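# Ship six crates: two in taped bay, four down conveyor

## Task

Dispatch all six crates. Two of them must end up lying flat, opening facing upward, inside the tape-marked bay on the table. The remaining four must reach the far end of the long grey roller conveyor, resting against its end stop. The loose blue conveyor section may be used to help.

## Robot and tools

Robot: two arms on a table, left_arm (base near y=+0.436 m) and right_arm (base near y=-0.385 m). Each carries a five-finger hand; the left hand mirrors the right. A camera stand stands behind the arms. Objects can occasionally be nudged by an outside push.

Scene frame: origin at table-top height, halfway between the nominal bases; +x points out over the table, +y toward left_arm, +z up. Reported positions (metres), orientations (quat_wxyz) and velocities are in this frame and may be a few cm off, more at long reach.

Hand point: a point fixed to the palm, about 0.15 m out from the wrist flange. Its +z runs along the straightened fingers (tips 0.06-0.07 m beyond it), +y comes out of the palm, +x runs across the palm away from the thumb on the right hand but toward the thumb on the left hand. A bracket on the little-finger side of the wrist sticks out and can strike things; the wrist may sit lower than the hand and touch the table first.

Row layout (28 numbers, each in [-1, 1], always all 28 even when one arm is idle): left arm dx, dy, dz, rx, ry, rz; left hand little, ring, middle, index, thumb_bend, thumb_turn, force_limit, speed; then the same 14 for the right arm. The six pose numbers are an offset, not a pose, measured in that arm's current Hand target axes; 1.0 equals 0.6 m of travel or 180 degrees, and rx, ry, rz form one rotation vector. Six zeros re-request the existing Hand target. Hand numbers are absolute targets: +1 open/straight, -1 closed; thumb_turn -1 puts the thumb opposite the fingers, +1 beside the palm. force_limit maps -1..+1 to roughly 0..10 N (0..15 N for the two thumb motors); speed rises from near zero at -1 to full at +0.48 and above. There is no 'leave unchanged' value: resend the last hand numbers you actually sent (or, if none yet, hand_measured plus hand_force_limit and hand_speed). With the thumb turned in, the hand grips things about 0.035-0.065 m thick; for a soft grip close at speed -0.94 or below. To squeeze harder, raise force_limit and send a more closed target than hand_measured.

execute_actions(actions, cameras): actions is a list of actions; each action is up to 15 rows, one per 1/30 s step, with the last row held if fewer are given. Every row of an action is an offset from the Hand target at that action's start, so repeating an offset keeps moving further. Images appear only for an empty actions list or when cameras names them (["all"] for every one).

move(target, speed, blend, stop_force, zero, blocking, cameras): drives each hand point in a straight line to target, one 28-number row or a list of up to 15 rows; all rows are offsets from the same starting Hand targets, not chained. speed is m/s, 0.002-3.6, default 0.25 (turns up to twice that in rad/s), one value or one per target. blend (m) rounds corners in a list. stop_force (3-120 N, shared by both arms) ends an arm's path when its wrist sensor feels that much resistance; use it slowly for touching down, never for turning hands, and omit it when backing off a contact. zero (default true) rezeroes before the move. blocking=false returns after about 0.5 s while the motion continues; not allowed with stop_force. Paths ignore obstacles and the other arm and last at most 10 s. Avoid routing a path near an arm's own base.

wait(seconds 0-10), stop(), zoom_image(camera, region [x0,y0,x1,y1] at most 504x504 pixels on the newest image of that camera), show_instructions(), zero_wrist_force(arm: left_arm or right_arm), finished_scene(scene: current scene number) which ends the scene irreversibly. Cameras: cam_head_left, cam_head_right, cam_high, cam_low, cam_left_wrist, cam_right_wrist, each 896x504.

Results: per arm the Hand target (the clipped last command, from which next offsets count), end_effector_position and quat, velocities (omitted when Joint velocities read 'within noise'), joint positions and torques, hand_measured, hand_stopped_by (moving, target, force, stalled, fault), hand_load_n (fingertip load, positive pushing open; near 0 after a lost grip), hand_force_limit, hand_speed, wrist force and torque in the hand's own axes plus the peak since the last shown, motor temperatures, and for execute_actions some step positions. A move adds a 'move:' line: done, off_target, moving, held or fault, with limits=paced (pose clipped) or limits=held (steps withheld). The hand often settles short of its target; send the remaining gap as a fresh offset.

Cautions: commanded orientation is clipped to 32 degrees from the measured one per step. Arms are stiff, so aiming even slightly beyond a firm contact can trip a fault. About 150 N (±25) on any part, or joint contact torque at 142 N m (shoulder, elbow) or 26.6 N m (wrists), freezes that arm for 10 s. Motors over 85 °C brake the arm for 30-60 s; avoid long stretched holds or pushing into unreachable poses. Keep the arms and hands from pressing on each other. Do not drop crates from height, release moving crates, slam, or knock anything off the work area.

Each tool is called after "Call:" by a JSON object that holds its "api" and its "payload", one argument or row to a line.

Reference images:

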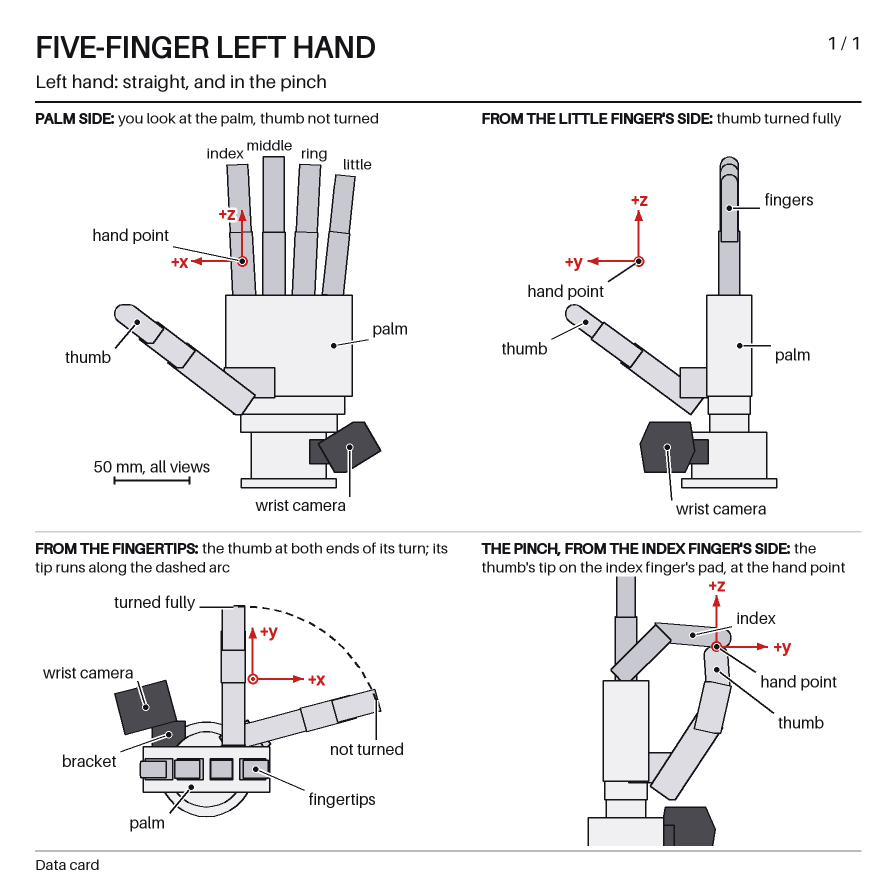

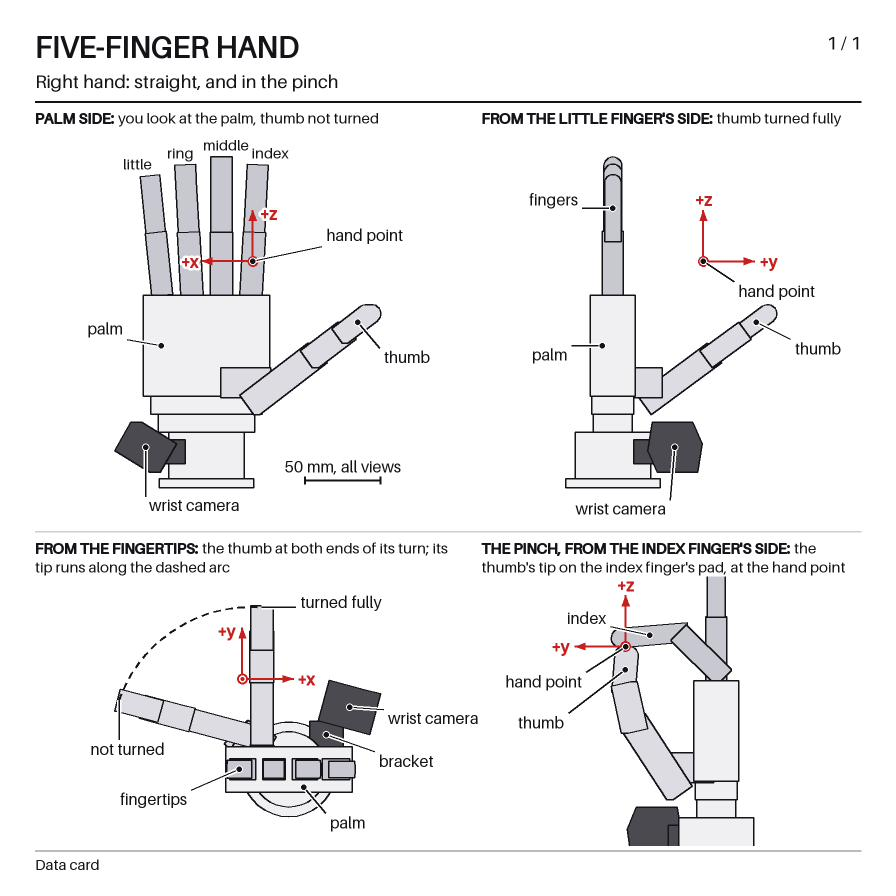

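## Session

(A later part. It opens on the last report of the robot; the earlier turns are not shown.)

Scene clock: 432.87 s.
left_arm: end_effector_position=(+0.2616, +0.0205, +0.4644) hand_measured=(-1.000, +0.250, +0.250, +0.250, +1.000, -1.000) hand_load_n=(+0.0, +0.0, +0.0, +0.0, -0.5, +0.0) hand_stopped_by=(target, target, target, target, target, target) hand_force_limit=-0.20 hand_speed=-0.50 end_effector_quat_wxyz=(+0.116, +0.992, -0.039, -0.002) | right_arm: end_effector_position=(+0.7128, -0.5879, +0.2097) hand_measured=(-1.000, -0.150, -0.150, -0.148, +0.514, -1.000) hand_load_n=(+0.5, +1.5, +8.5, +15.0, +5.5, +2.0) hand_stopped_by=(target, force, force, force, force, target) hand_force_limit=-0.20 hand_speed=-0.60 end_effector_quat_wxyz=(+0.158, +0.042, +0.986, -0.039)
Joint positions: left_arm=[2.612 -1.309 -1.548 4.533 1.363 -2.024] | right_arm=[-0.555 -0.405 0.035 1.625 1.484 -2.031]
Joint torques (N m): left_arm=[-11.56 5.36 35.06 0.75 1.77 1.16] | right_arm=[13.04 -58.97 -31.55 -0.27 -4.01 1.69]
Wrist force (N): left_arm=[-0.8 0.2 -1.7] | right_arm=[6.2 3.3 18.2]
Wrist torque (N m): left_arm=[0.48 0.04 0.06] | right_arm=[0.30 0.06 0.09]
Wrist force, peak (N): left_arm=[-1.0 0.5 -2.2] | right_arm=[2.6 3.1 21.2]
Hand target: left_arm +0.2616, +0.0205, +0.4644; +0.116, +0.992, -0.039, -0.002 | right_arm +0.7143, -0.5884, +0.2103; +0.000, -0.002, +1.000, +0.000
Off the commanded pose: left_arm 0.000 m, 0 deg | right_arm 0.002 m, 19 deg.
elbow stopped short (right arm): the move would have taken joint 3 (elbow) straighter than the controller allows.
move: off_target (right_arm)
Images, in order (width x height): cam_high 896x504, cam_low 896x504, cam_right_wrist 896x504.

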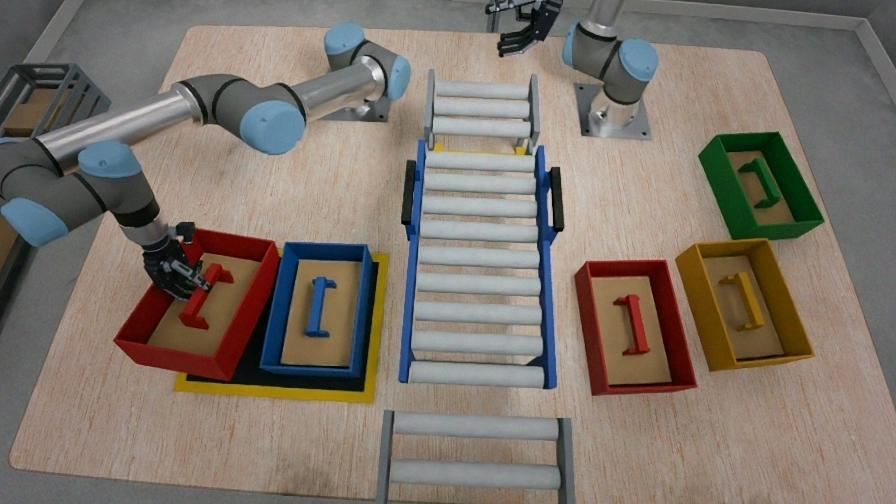

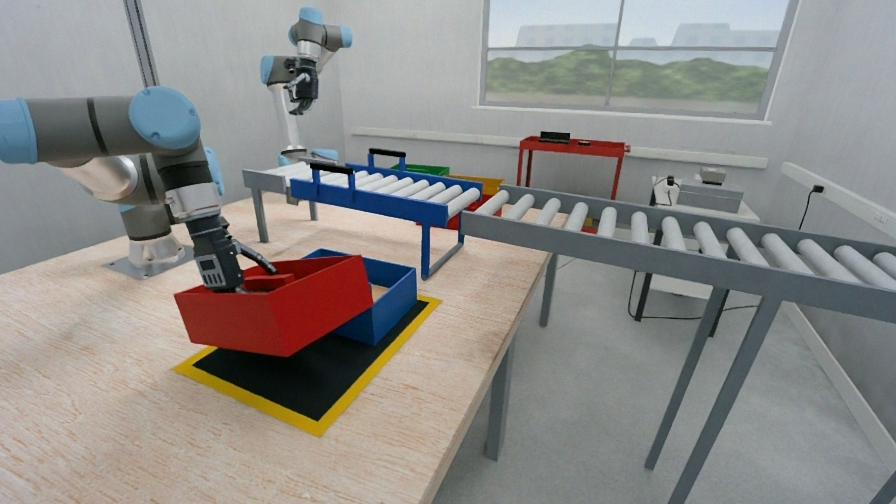

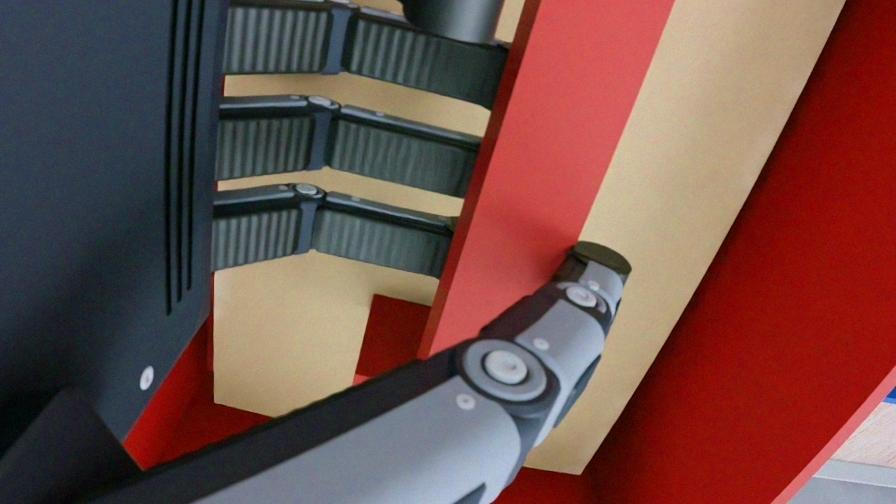

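Call:
{"api": "move", "payload": {
  "target": [
    [0,0,0,0,0,0,-1,0.25,0.25,0.25,1,-1,-0.2,-0.5,0.12,0,0,0,0,0,-1,-0.6,-0.6,-0.6,-0.5,-1,-0.2,-0.6],
    [0,0,0,0,0,0,-1,0.25,0.25,0.25,1,-1,-0.2,-0.5,0.06,0,0.125,0,0,0,-1,-0.6,-0.6,-0.6,-0.5,-1,-0.2,-0.6]
  ],
  "speed": 0.1,
  "cameras": ["cam_high","cam_low"]
}}

Scene clock: 437.97 s.
left_arm: end_effector_position=(+0.2616, +0.0205, +0.4644) hand_measured=(-1.000, +0.250, +0.250, +0.250, +1.000, -1.000) hand_load_n=(+0.0, +0.0, +0.0, +0.0, +0.0, +0.0) hand_stopped_by=(target, target, target, target, target, target) hand_force_limit=-0.20 hand_speed=-0.50 end_effector_quat_wxyz=(+0.116, +0.992, -0.039, -0.002) | right_arm: end_effector_position=(+0.6768, -0.5879, +0.1350) hand_measured=(-1.000, -0.150, -0.150, -0.148, +0.514, -1.000) hand_load_n=(+0.0, +4.5, +9.0, +12.0, +6.0, +1.0) hand_stopped_by=(target, force, force, force, force, target) hand_force_limit=-0.20 hand_speed=-0.60 end_effector_quat_wxyz=(+0.051, +0.013, +0.998, -0.014)
Joint positions: left_arm=[2.612 -1.309 -1.548 4.533 1.363 -2.024] | right_arm=[-0.562 -0.302 0.035 1.735 1.541 -2.11]
Joint torques (N m): left_arm=[-10.92 4.14 35.32 1.07 1.77 1.1] | right_arm=[12.58 -59.66 -26.76 1.87 -3.11 1.33]
Wrist force (N): left_arm=[-1.1 0.5 -1.8] | right_arm=[2.1 2.6 19.3]
Wrist torque (N m): left_arm=[0.53 0.08 0.04] | right_arm=[0.35 -0.12 0.07]
Wrist force, peak (N): left_arm=[-1.2 0.6 -2.0] | right_arm=[1.4 2.8 21.0]
Hand target: left_arm +0.2616, +0.0205, +0.4644; +0.116, +0.992, -0.039, -0.002 | right_arm +0.6783, -0.5885, +0.1353; +0.000, -0.002, +1.000, +0.000
Off the commanded pose: left_arm 0.000 m, 0 deg | right_arm 0.002 m, 6 deg.
elbow stopped short (right arm): the move would have taken joint 3 (elbow) straighter than the controller allows.
move: off_target (right_arm)
Images, in order (width x height): cam_high 896x504, cam_low 896x504.

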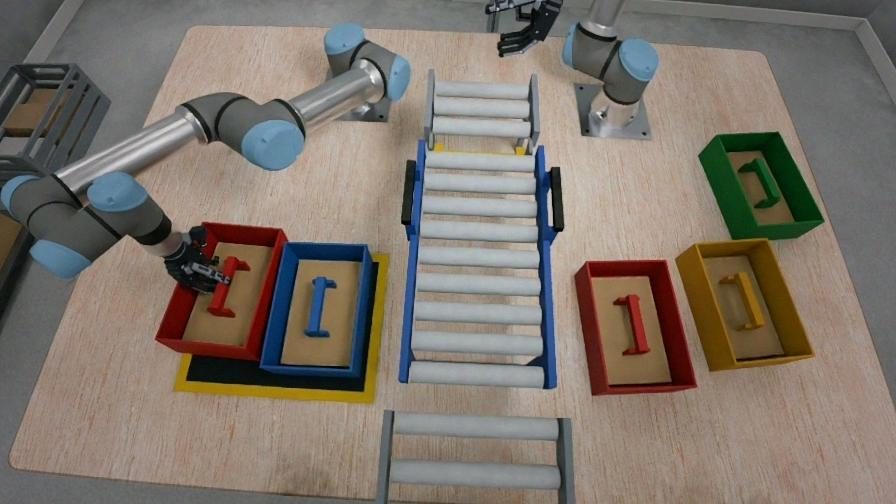

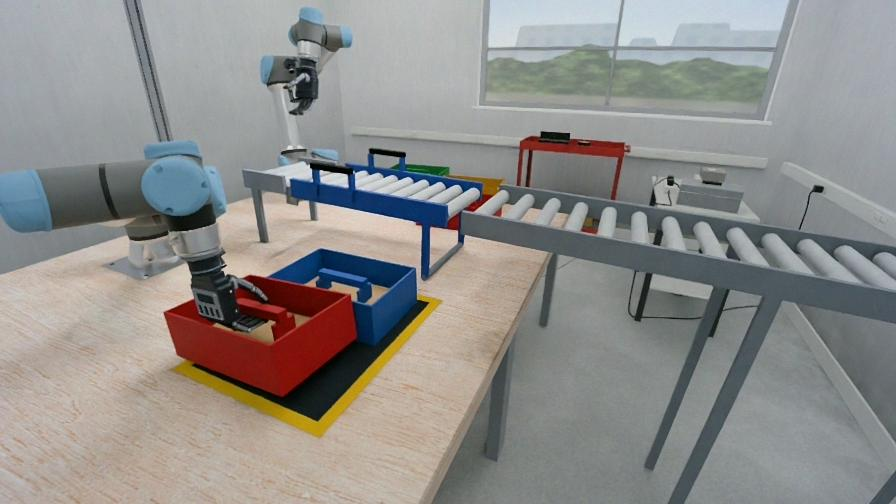

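Call:
{"api": "zoom_image", "payload": {
  "camera": "cam_high",
  "region": [140, 210, 400, 410]
}}

Scaled by 1.938 from the camera's 896x504 image, which has a finer 1280x720 frame.

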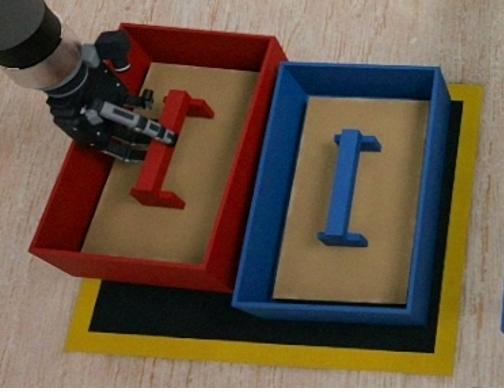

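Call:
{"api": "move", "payload": {
  "target": [0,0,0,0,0,0,-1,0.25,0.25,0.25,1,-1,-0.2,-0.5,0.005,-0.003,0.02,0,0,-0.014,-1,-0.6,-0.6,-0.6,-0.5,-1,-0.2,-0.6],
  "speed": 0.04,
  "stop_force": 12
}}

Call:
{"api": "move", "payload": {
  "target": [0,0,0,0,0,0,-1,0.25,0.25,0.25,1,-1,-0.2,-0.5,0,0,0.026,0,0,0,-1,-0.6,-0.6,-0.6,-0.5,-1,-0.2,-0.6],
  "speed": 0.03,
  "stop_force": 12,
  "cameras": ["cam_high","cam_low"]
}}

Scene clock: 444.30 s.
left_arm: end_effector_position=(+0.2616, +0.0205, +0.4644) hand_measured=(-1.000, +0.250, +0.250, +0.250, +1.000, -1.000) hand_load_n=(+0.0, +0.0, +0.5, +0.0, +0.0, +0.0) hand_stopped_by=(target, target, target, target, target, target) hand_force_limit=-0.20 hand_speed=-0.50 end_effector_quat_wxyz=(+0.116, +0.992, -0.039, -0.002) | right_arm: end_effector_position=(+0.6739, -0.5897, +0.1229) hand_measured=(-1.000, -0.150, -0.150, -0.148, +0.514, -1.000) hand_load_n=(+0.0, +3.5, +9.5, +14.0, +5.0, +1.5) hand_stopped_by=(target, force, force, force, force, target) hand_force_limit=-0.20 hand_speed=-0.60 end_effector_quat_wxyz=(+0.047, -0.010, +0.999, -0.014)
Joint positions: left_arm=[2.612 -1.309 -1.548 4.533 1.363 -2.024] | right_arm=[-0.565 -0.286 0.035 1.728 1.544 -2.159]
Joint torques (N m): left_arm=[-11.59 4.05 34.99 1.1 1.67 1.18] | right_arm=[-8.92 -59.18 -19.48 1.7 0.53 -1.8]
Wrist force (N): left_arm=[-0.9 0.5 -1.7] | right_arm=[2.0 2.6 18.6]
Wrist torque (N m): left_arm=[0.54 0.05 0.05] | right_arm=[0.26 -0.09 0.28]
Wrist force, peak (N): left_arm=[-1.3 0.3 -2.0] | right_arm=[2.3 2.9 19.6]
Hand target: left_arm +0.2616, +0.0205, +0.4644; +0.116, +0.992, -0.039, -0.002 | right_arm +0.6753, -0.5903, +0.1233; +0.000, -0.024, +1.000, +0.000
Off the commanded pose: left_arm 0.000 m, 0 deg | right_arm 0.002 m, 6 deg.
elbow stopped short (right arm): the move would have taken joint 3 (elbow) straighter than the controller allows.
move: off_target (right_arm)

Scene clock: 447.10 s.
left_arm: end_effector_position=(+0.2616, +0.0205, +0.4644) hand_measured=(-1.000, +0.250, +0.250, +0.250, +1.000, -1.000) hand_load_n=(+0.0, +0.0, +0.0, +0.0, +0.0, +0.0) hand_stopped_by=(target, target, target, target, target, target) hand_force_limit=-0.20 hand_speed=-0.50 end_effector_quat_wxyz=(+0.116, +0.992, -0.039, -0.002) | right_arm: end_effector_position=(+0.6738, -0.5896, +0.1086) hand_measured=(-1.000, -0.150, -0.150, -0.148, +0.514, -1.000) hand_load_n=(+0.0, +0.0, +0.0, +13.5, +6.0, +1.5) hand_stopped_by=(target, force, force, force, force, target) hand_force_limit=-0.20 hand_speed=-0.60 end_effector_quat_wxyz=(+0.040, -0.012, +0.999, -0.012)
Joint positions: left_arm=[2.612 -1.309 -1.548 4.533 1.363 -2.024] | right_arm=[-0.563 -0.267 0.035 1.723 1.548 -2.163]
Joint torques (N m): left_arm=[-11.6 5.42 35.5 1.07 1.59 0.83] | right_arm=[2.69 -72.91 -17.5 4.42 -2.46 0.39]
Wrist force (N): left_arm=[-1.0 0.3 -1.8] | right_arm=[1.9 4.5 9.2]
Wrist torque (N m): left_arm=[0.52 0.06 0.05] | right_arm=[0.34 0.19 0.33]
Wrist force, peak (N): left_arm=[-1.2 0.4 -2.1] | right_arm=[1.6 2.3 18.7]
Hand target: left_arm +0.2616, +0.0205, +0.4644; +0.116, +0.992, -0.039, -0.002 | right_arm +0.6738, -0.5897, +0.1086; +0.040, -0.012, +0.999, -0.012 (not the last commanded pose)
Off the commanded pose: left_arm 0.000 m, 0 deg | right_arm 0.002 m, 5 deg.
elbow stopped short (right arm): the move would have taken joint 3 (elbow) straighter than the controller allows.
move: contact (right_arm)
Images, in order (width x height): cam_high 896x504, cam_low 896x504.

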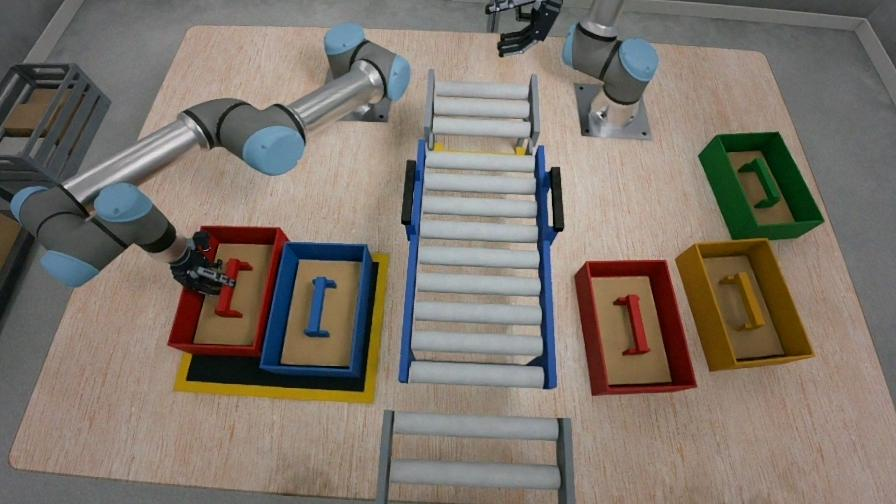

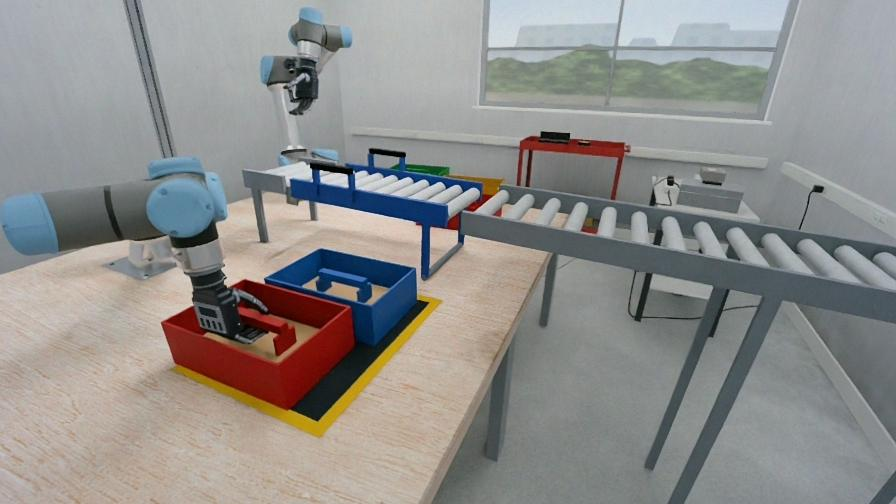

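Call:
{"api": "move", "payload": {
  "target": [0,0,0,0,0,0,-1,0.25,0.25,0.25,1,-1,-0.2,-0.5,0,0,0.012,0,0,0,-1,-0.6,-0.6,-0.6,-0.5,-1,-0.2,-0.6],
  "speed": 0.03,
  "stop_force": 12,
  "cameras": ["cam_low","cam_right_wrist"]
}}

Scene clock: 449.67 s.
left_arm: end_effector_position=(+0.2616, +0.0205, +0.4644) hand_measured=(-1.000, +0.250, +0.250, +0.250, +1.000, -1.000) hand_load_n=(+0.0, +0.0, +0.0, +0.0, -0.5, +0.0) hand_stopped_by=(target, target, target, target, target, target) hand_force_limit=-0.20 hand_speed=-0.50 end_effector_quat_wxyz=(+0.116, +0.992, -0.039, -0.002) | right_arm: end_effector_position=(+0.6740, -0.5897, +0.1075) hand_measured=(-1.000, -0.150, -0.150, -0.150, +0.514, -1.000) hand_load_n=(+0.0, +0.0, +0.5, +6.0, +7.5, +0.5) hand_stopped_by=(target, force, force, force, force, target) hand_force_limit=-0.20 hand_speed=-0.60 end_effector_quat_wxyz=(+0.039, -0.012, +0.999, -0.012)
Joint positions: left_arm=[2.612 -1.309 -1.548 4.533 1.363 -2.024] | right_arm=[-0.563 -0.267 0.038 1.721 1.548 -2.163]
Joint torques (N m): left_arm=[-11.35 4.96 35.44 1.18 1.42 1.14] | right_arm=[2.06 -48.48 -26.53 3.42 -0.14 0.66]
Wrist force (N): left_arm=[-0.9 0.5 -1.9] | right_arm=[1.9 6.5 1.0]
Wrist torque (N m): left_arm=[0.53 0.05 0.06] | right_arm=[0.36 0.16 0.34]
Wrist force, peak (N): left_arm=[-1.2 0.3 -2.1] | right_arm=[1.9 4.8 9.6]
Hand target: left_arm +0.2616, +0.0205, +0.4644; +0.116, +0.992, -0.039, -0.002 | right_arm +0.6740, -0.5897, +0.1075; +0.039, -0.012, +0.999, -0.012 (not the last commanded pose)
Off the commanded pose: left_arm 0.000 m, 0 deg | right_arm 0.006 m, 0 deg.
move: contact (right_arm)
Images, in order (width x height): cam_low 896x504, cam_right_wrist 896x504.

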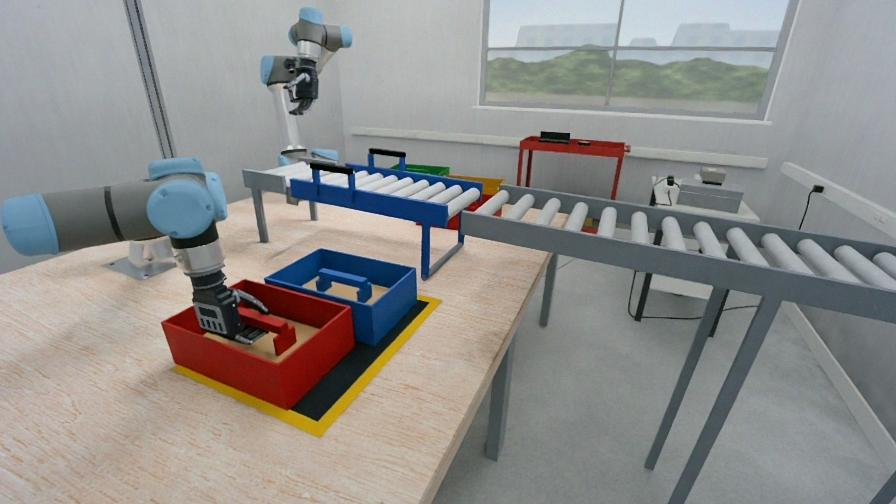

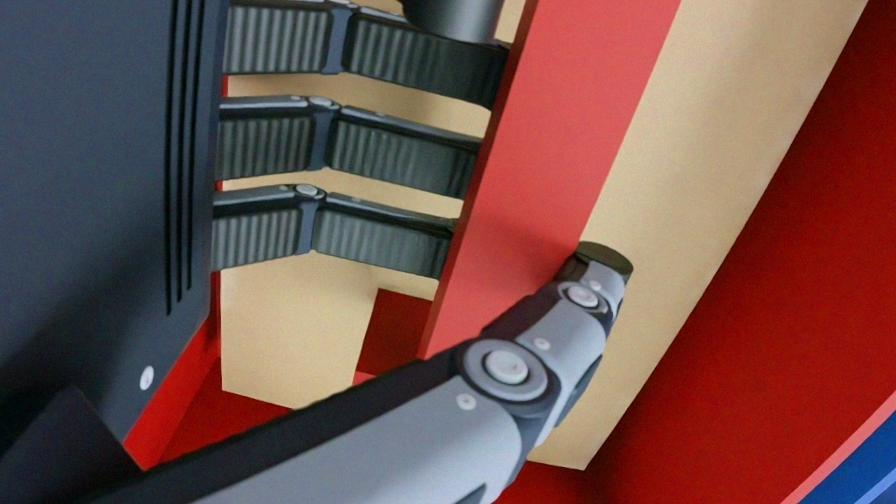

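Call:
{"api": "execute_actions", "payload": {
  "actions": [
    [[0,0,0,0,0,0,-1,0.25,0.25,0.25,1,-1,-0.2,-0.5,0,0,0,0,0,0,-1,-0.6,-0.6,-0.6,1,-1,-0.2,-0.3]],
    [[0,0,0,0,0,0,-1,0.25,0.25,0.25,1,-1,-0.2,-0.5,0,0,0,0,0,0,-1,-0.6,-0.6,-0.6,1,-1,-0.2,-0.3]],
    [[0,0,0,0,0,0,-1,0.25,0.25,0.25,1,-1,-0.2,-0.5,0,0,0,0,0,0,-1,0.25,0.25,0.25,1,-1,-0.2,-0.5]],
    [[0,0,0,0,0,0,-1,0.25,0.25,0.25,1,-1,-0.2,-0.5,0,0,0,0,0,0,-1,0.25,0.25,0.25,1,-1,-0.2,-0.5]]
  ]
}}

Call:
{"api": "move", "payload": {
  "target": [
    [0,0,0,0,0,0,-1,0.25,0.25,0.25,1,-1,-0.2,-0.5,0,-0.033,0,0,0,0,-1,0.25,0.25,0.25,1,-1,-0.2,-0.5],
    [0,0,0,0,0,0,-1,0.25,0.25,0.25,1,-1,-0.2,-0.5,0.02,-0.033,-0.15,0,0,0,-1,0.25,0.25,0.25,1,-1,-0.2,-0.5]
  ],
  "speed": 0.1,
  "cameras": ["cam_high","cam_low","cam_right_wrist"]
}}

Scene clock: 453.13 s.
left_arm: end_effector_position=(+0.2616, +0.0205, +0.4644) hand_measured=(-1.000, +0.250, +0.250, +0.250, +1.000, -1.000) hand_load_n=(+0.0, +0.0, +0.0, +0.0, +0.0, +0.0) hand_stopped_by=(target, target, target, target, target, target) hand_force_limit=-0.20 hand_speed=-0.50 end_effector_quat_wxyz=(+0.116, +0.992, -0.039, -0.002) | right_arm: end_effector_position=(+0.6740, -0.5897, +0.1075) hand_measured=(-1.000, +0.248, +0.236, +0.250, +1.000, -1.000) hand_load_n=(+0.0, -7.5, -13.0, +0.0, +0.0, +0.0) hand_stopped_by=(target, target, stalled, target, target, target) hand_force_limit=-0.20 hand_speed=-0.50 end_effector_quat_wxyz=(+0.039, -0.012, +0.999, -0.012)
Joint positions: left_arm=[2.612 -1.309 -1.548 4.533 1.363 -2.024] | right_arm=[-0.563 -0.267 0.037 1.721 1.548 -2.163]
Joint torques (N m): left_arm=[-11.04 5.1 35.34 0.89 1.52 0.97] | right_arm=[-0.28 -38.7 -22.5 -2.66 4.57 0.74]
Wrist force (N): left_arm=[-0.9 0.3 -1.8] | right_arm=[-0.1 9.9 -14.2]
Wrist torque (N m): left_arm=[0.52 0.05 0.06] | right_arm=[0.04 0.49 0.48]
Wrist force, peak (N): left_arm=[-1.2 0.3 -2.0] | right_arm=[-0.1 10.2 -14.6]
Hand target: left_arm +0.2616, +0.0205, +0.4644; +0.116, +0.992, -0.039, -0.002 | right_arm +0.6740, -0.5897, +0.1075; +0.039, -0.012, +0.999, -0.012
Off the commanded pose: left_arm 0.000 m, 0 deg | right_arm 0.000 m, 0 deg.
Step readings (end_effector_position of left_arm | right_arm):
0: (+0.2616, +0.0205, +0.4644) | (+0.6740, -0.5897, +0.1075)
1: (+0.2616, +0.0205, +0.4644) | (+0.6740, -0.5897, +0.1075)
2: (+0.2616, +0.0205, +0.4644) | (+0.6740, -0.5897, +0.1075)
4: (+0.2616, +0.0205, +0.4644) | (+0.6740, -0.5897, +0.1075)
8: (+0.2616, +0.0205, +0.4644) | (+0.6740, -0.5897, +0.1075)
15: (+0.2616, +0.0205, +0.4644) | (+0.6740, -0.5897, +0.1075)
16: (+0.2616, +0.0205, +0.4644) | (+0.6740, -0.5897, +0.1075)
17: (+0.2616, +0.0205, +0.4644) | (+0.6740, -0.5897, +0.1075)
19: (+0.2616, +0.0205, +0.4644) | (+0.6740, -0.5897, +0.1075)
23: (+0.2616, +0.0205, +0.4644) | (+0.6740, -0.5897, +0.1075)
30: (+0.2616, +0.0205, +0.4644) | (+0.6740, -0.5897, +0.1075)
31: (+0.2616, +0.0205, +0.4644) | (+0.6740, -0.5897, +0.1075)
32: (+0.2616, +0.0205, +0.4644) | (+0.6740, -0.5897, +0.1075)
34: (+0.2616, +0.0205, +0.4644) | (+0.6740, -0.5897, +0.1075)
38: (+0.2616, +0.0205, +0.4644) | (+0.6740, -0.5897, +0.1075)
45: (+0.2616, +0.0205, +0.4644) | (+0.6739, -0.5897, +0.1076)
46: (+0.2616, +0.0205, +0.4644) | (+0.6739, -0.5897, +0.1076)
47: (+0.2616, +0.0205, +0.4644) | (+0.6739, -0.5897, +0.1076)
49: (+0.2616, +0.0205, +0.4644) | (+0.6740, -0.5897, +0.1076)
53: (+0.2616, +0.0205, +0.4644) | (+0.6740, -0.5897, +0.1075)
60: (+0.2616, +0.0205, +0.4644) | (+0.6740, -0.5897, +0.1075)

Scene clock: 455.40 s.
left_arm: end_effector_position=(+0.2616, +0.0205, +0.4644) hand_measured=(-1.000, +0.250, +0.250, +0.250, +1.000, -1.000) hand_load_n=(+0.0, +0.0, +0.0, +0.0, +0.0, +0.0) hand_stopped_by=(target, target, target, target, target, target) hand_force_limit=-0.20 hand_speed=-0.50 end_effector_quat_wxyz=(+0.116, +0.992, -0.039, -0.002) | right_arm: end_effector_position=(+0.6542, -0.6072, +0.1960) hand_measured=(-1.000, +0.248, +0.238, +0.250, +1.000, -1.000) hand_load_n=(+0.0, +0.0, +0.0, +0.0, -0.5, +0.0) hand_stopped_by=(target, target, stalled, target, target, target) hand_force_limit=-0.20 hand_speed=-0.50 end_effector_quat_wxyz=(+0.069, -0.003, +0.997, -0.021)
Joint positions: left_arm=[2.612 -1.309 -1.548 4.533 1.363 -2.024] | right_arm=[-0.607 -0.384 0.035 1.782 1.527 -2.186]
Joint torques (N m): left_arm=[-10.98 4.68 34.91 1.15 1.54 0.67] | right_arm=[-13.16 -64.26 -22.07 4.21 -2.2 -1.9]
Wrist force (N): left_arm=[-1.1 0.2 -1.8] | right_arm=[0.8 2.4 0.1]
Wrist torque (N m): left_arm=[0.50 0.09 0.05] | right_arm=[0.28 -0.03 0.27]
Wrist force, peak (N): left_arm=[-1.2 0.5 -2.1] | right_arm=[-1.2 14.7 -19.3]
Hand target: left_arm +0.2616, +0.0205, +0.4644; +0.116, +0.992, -0.039, -0.002 | right_arm +0.6554, -0.6077, +0.1967; +0.039, -0.012, +0.999, -0.012
Off the commanded pose: left_arm 0.000 m, 0 deg | right_arm 0.002 m, 4 deg.
elbow stopped short (right arm): the move would have taken joint 3 (elbow) straighter than the controller allows.
move: off_target (right_arm)
Images, in order (width x height): cam_high 896x504, cam_low 896x504, cam_right_wrist 896x504.

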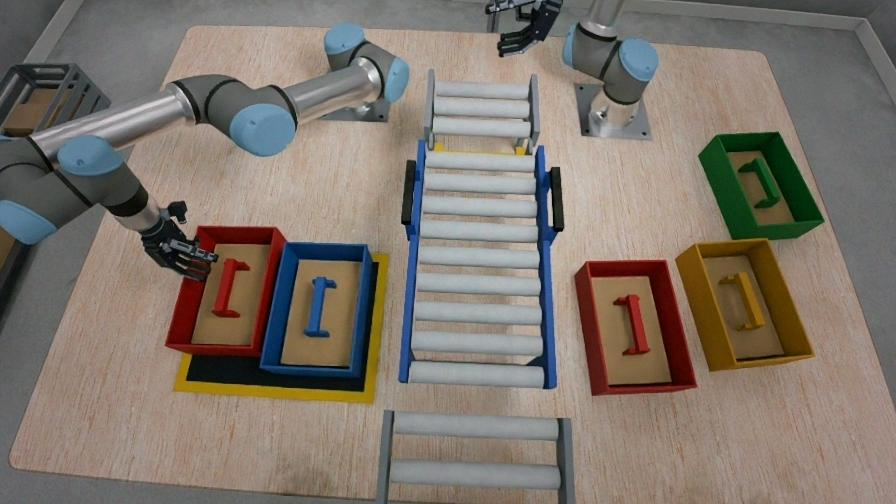

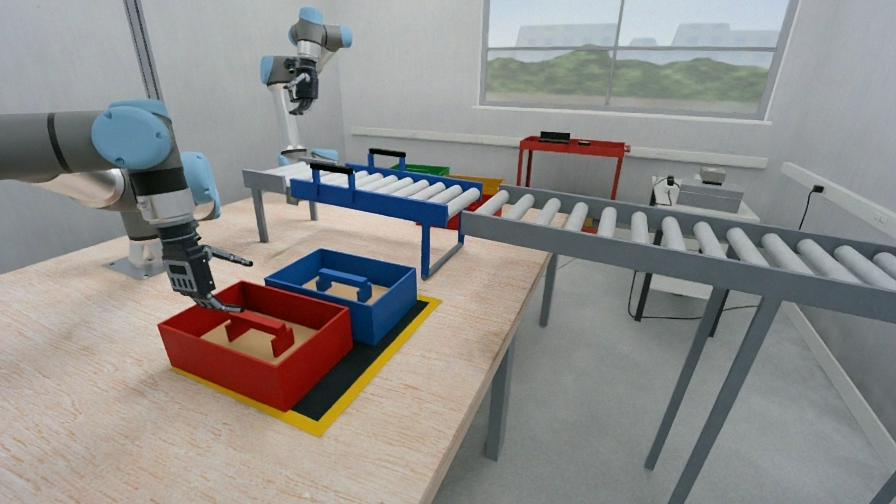

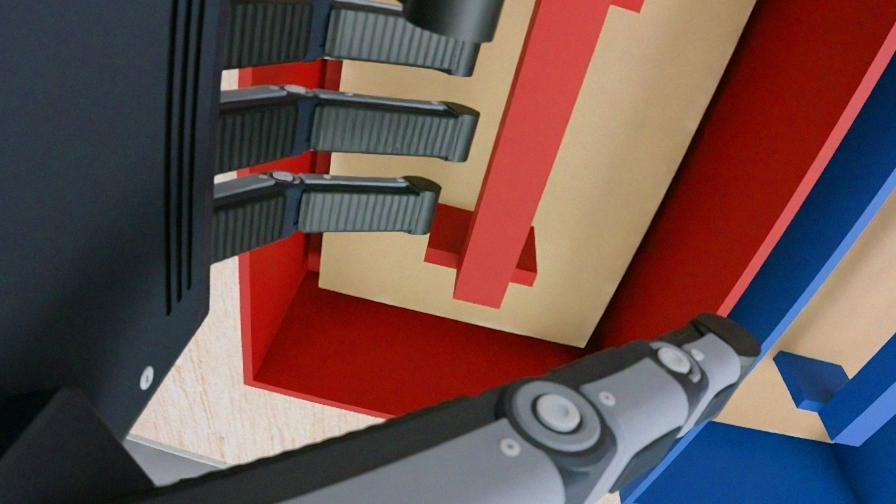

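Call:
{"api": "zoom_image", "payload": {
  "camera": "cam_high",
  "region": [150, 210, 400, 410]
}}

Scaled by 2.016 from the camera's 896x504 image, which has a finer 1280x720 frame.

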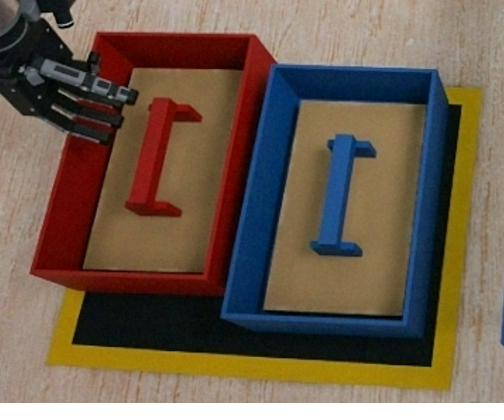

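Call:
{"api": "zoom_image", "payload": {
  "camera": "cam_high",
  "region": [155, 310, 275, 400]
}}

Call:
{"api": "zoom_image", "payload": {
  "camera": "cam_low",
  "region": [150, 260, 370, 440]
}}

Scaled by 4.200 from the camera's 896x504 image, which has a finer 1280x720 frame.

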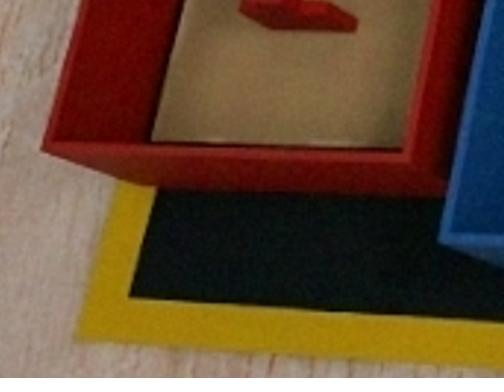

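Scaled by 2.291 from the camera's 896x504 image, which has a finer 1280x720 frame.

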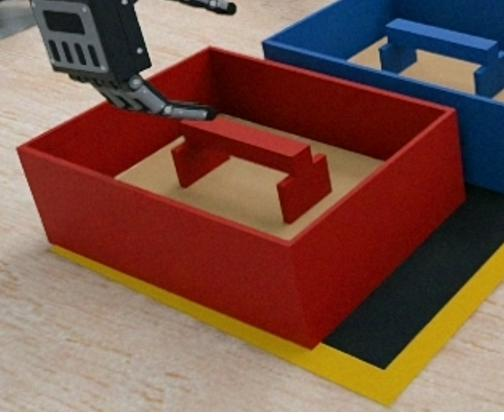

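Call:
{"api": "move", "payload": {
  "target": [
    [0.045,-0.36,-0.03,0.038,0.0027,-0.03,-1,0.25,0.25,0.25,1,-1,-0.2,-0.5,0.1195,0.0022,-0.0818,-0.0076,0.0248,0.0076,-1,-1,-1,-1,1,1,-0.2,0.3],
    [0.0905,-0.729,-0.0623,0.0756,0.0053,-0.0599,-1,0.25,0.25,0.25,1,-1,-0.2,-0.5,0.127,-0.3027,-0.0748,-0.0076,0.0248,0.0076,-1,-1,-1,-1,1,1,-0.2,0.3],
    [0.0905,-0.729,-0.0623,0.0756,0.0053,-0.0599,-1,0.25,0.25,0.25,1,-1,-0.2,-0.5,0.0315,-0.2652,0.2077,-0.0076,0.0248,0.0076,-1,-1,-1,-1,1,1,-0.2,0.3]
  ],
  "speed": 0.2,
  "cameras": ["cam_high","cam_low"]
}}

Scene clock: 473.30 s.
left_arm: end_effector_position=(+0.3497, +0.4492, +0.4001) hand_measured=(-1.000, +0.250, +0.250, +0.250, +1.000, -1.000) hand_load_n=(+0.0, +0.0, +0.0, +0.0, +0.0, +0.0) hand_stopped_by=(target, target, target, target, target, target) hand_force_limit=-0.20 hand_speed=-0.50 end_effector_quat_wxyz=(-0.002, +0.998, +0.056, +0.000) | right_arm: end_effector_position=(+0.6489, -0.7693, +0.0749) hand_measured=(-1.000, -1.000, -1.000, -1.000, +1.000, +1.000) hand_load_n=(+0.0, +0.0, +0.0, +0.0, +0.0, -0.5) hand_stopped_by=(target, target, target, target, target, target) hand_force_limit=-0.20 hand_speed=0.30 end_effector_quat_wxyz=(+0.117, +0.036, +0.990, -0.072)
Joint positions: left_arm=[3.753 -1.146 -1.736 4.456 1.575 -1.061] | right_arm=[-0.787 -0.24 0.035 1.505 1.515 -2.282]
Joint torques (N m): left_arm=[9.27 -1.6 35.98 3.55 2.67 2.13] | right_arm=[13.04 -48.53 -12.1 -0.13 1.89 1.23]
Wrist force (N): left_arm=[-1.1 0.4 -1.7] | right_arm=[0.4 2.2 0.0]
Wrist torque (N m): left_arm=[0.51 0.11 -0.13] | right_arm=[0.28 0.02 0.09]
Wrist force, peak (N): left_arm=[-1.2 1.3 -2.1] | right_arm=[0.7 3.5 0.1]
Hand target: left_arm +0.3497, +0.4492, +0.4001; -0.002, +0.998, +0.056, +0.000 | right_arm +0.6502, -0.7701, +0.0751; +0.000, -0.001, +1.000, +0.000
Off the commanded pose: left_arm 0.000 m, 0 deg | right_arm 0.002 m, 16 deg.
elbow stopped short (right arm): the move would have taken joint 3 (elbow) straighter than the controller allows.
move: off_target (right_arm)
Images, in order (width x height): cam_high 896x504, cam_low 896x504.

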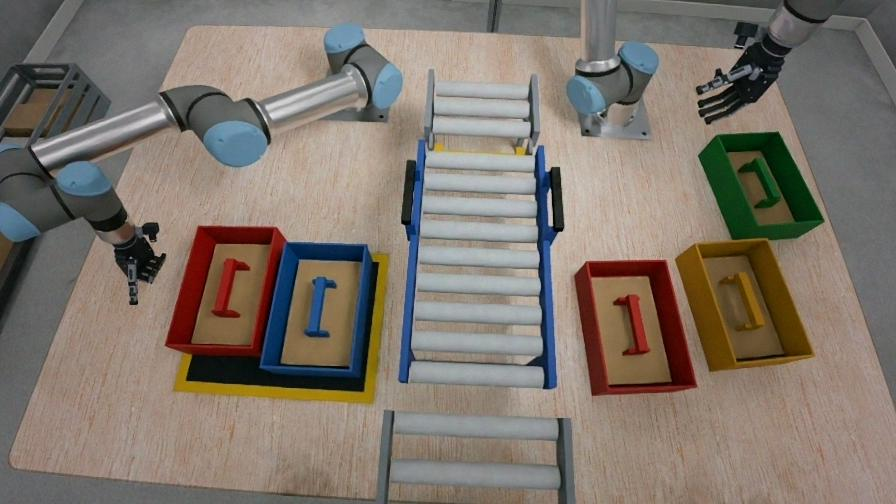

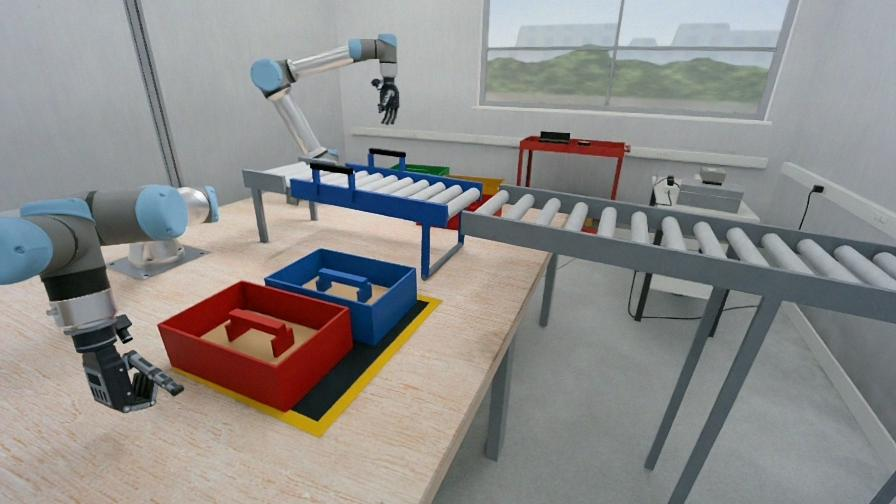

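Call:
{"api": "move", "payload": {
  "target": [0,0,0,0,0,0,-1,0.25,0.25,0.25,1,-1,-0.2,-0.5,0,0.12,0,0,0,0,-1,-1,-1,-1,1,1,-0.2,0.3],
  "speed": 0.04,
  "stop_force": 4,
  "cameras": ["cam_high","cam_low"]
}}

Scene clock: 478.77 s.
left_arm: end_effector_position=(+0.3497, +0.4492, +0.4001) hand_measured=(-1.000, +0.250, +0.250, +0.250, +1.000, -1.000) hand_load_n=(+0.0, +0.0, +0.0, +0.0, +0.0, +0.0) hand_stopped_by=(target, target, target, target, target, target) hand_force_limit=-0.20 hand_speed=-0.50 end_effector_quat_wxyz=(-0.002, +0.998, +0.056, +0.000) | right_arm: end_effector_position=(+0.6488, -0.6974, +0.0747) hand_measured=(-1.000, -1.000, -1.000, -1.000, +1.000, +1.000) hand_load_n=(+0.0, +0.0, +0.0, +0.0, +0.0, +0.0) hand_stopped_by=(target, target, target, target, target, target) hand_force_limit=-0.20 hand_speed=0.30 end_effector_quat_wxyz=(+0.060, +0.018, +0.998, -0.030)
Joint positions: left_arm=[3.753 -1.146 -1.736 4.456 1.575 -1.061] | right_arm=[-0.708 -0.23 0.035 1.636 1.54 -2.245]
Joint torques (N m): left_arm=[8.02 -0.96 35.16 3.81 1.74 2.15] | right_arm=[13.62 -48.08 -11.94 4.16 -2.24 1.26]
Wrist force (N): left_arm=[-1.1 0.3 -1.8] | right_arm=[0.7 2.1 0.0]
Wrist torque (N m): left_arm=[0.51 0.10 -0.14] | right_arm=[0.25 -0.01 0.11]
Wrist force, peak (N): left_arm=[-1.2 0.4 -1.9] | right_arm=[0.9 2.7 0.0]
Hand target: left_arm +0.3497, +0.4492, +0.4001; -0.002, +0.998, +0.056, +0.000 | right_arm +0.6501, -0.6981, +0.0751; +0.000, -0.001, +1.000, +0.000
Off the commanded pose: left_arm 0.000 m, 0 deg | right_arm 0.002 m, 8 deg.
elbow stopped short (right arm): the move would have taken joint 3 (elbow) straighter than the controller allows.
move: off_target (right_arm)
Images, in order (width x height): cam_high 896x504, cam_low 896x504.

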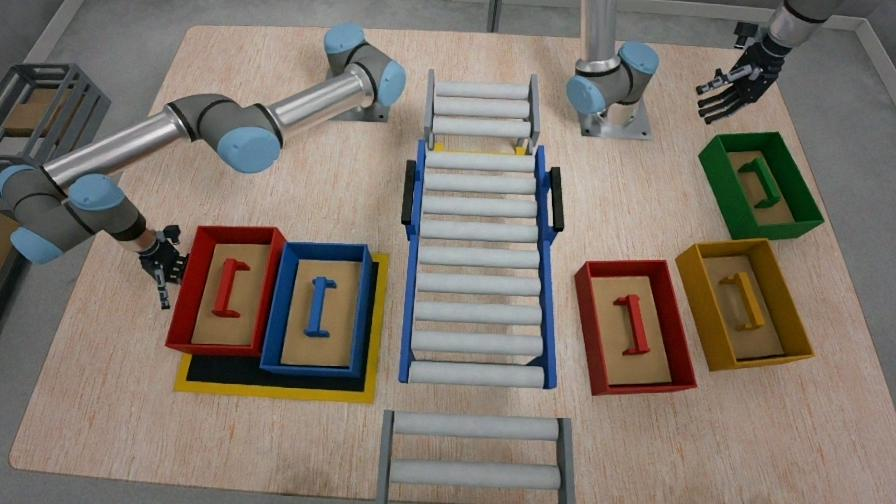

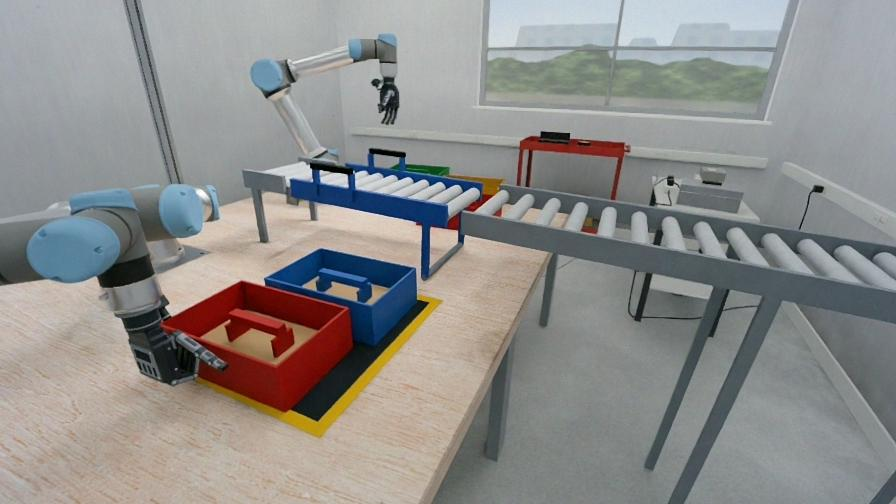

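Call:
{"api": "move", "payload": {
  "target": [0,0,0,0,0,0,-1,0.25,0.25,0.25,1,-1,-0.2,-0.5,0,0.05,0,0,0,0,-1,-1,-1,-1,1,1,-0.2,0.3],
  "speed": 0.03,
  "stop_force": 4,
  "zero": false,
  "cameras": ["cam_high"]
}}

Scene clock: 481.43 s.
left_arm: end_effector_position=(+0.3497, +0.4492, +0.4001) hand_measured=(-1.000, +0.250, +0.250, +0.250, +1.000, -1.000) hand_load_n=(+0.0, +0.0, +0.0, +0.0, +0.0, +0.0) hand_stopped_by=(target, target, target, target, target, target) hand_force_limit=-0.20 hand_speed=-0.50 end_effector_quat_wxyz=(-0.002, +0.998, +0.056, +0.000) | right_arm: end_effector_position=(+0.6483, -0.6885, +0.0746) hand_measured=(-1.000, -1.000, -1.000, -1.000, +1.000, +1.000) hand_load_n=(+0.0, +0.0, -0.5, +0.0, +0.0, +0.0) hand_stopped_by=(target, target, target, target, target, target) hand_force_limit=-0.20 hand_speed=0.30 end_effector_quat_wxyz=(+0.052, +0.015, +0.998, -0.025)
Joint positions: left_arm=[3.753 -1.146 -1.736 4.456 1.575 -1.061] | right_arm=[-0.697 -0.228 0.035 1.652 1.545 -2.24]
Joint torques (N m): left_arm=[9.1 -2.87 33.61 3.7 1.28 1.69] | right_arm=[-12.87 -66.77 -12.1 0.21 -1.96 -1.81]
Wrist force (N): left_arm=[-1.0 0.5 -1.4] | right_arm=[1.1 1.8 0.1]
Wrist torque (N m): left_arm=[0.51 0.09 -0.13] | right_arm=[0.26 -0.03 0.14]
Wrist force, peak (N): left_arm=[-1.3 0.4 -1.9] | right_arm=[0.5 -3.9 2.4]
Hand target: left_arm +0.3497, +0.4492, +0.4001; -0.002, +0.998, +0.056, +0.000 | right_arm +0.6483, -0.6885, +0.0746; +0.052, +0.015, +0.998, -0.025 (not the last commanded pose)
Off the commanded pose: left_arm 0.000 m, 0 deg | right_arm 0.020 m, 7 deg.
elbow stopped short (right arm): the move would have taken joint 3 (elbow) straighter than the controller allows.
move: contact (right_arm)
Images, in order (width x height): cam_high 896x504.

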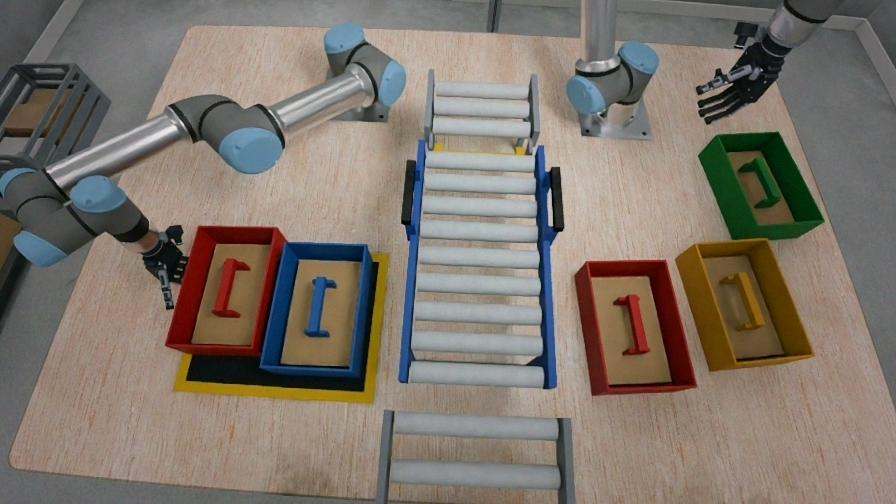

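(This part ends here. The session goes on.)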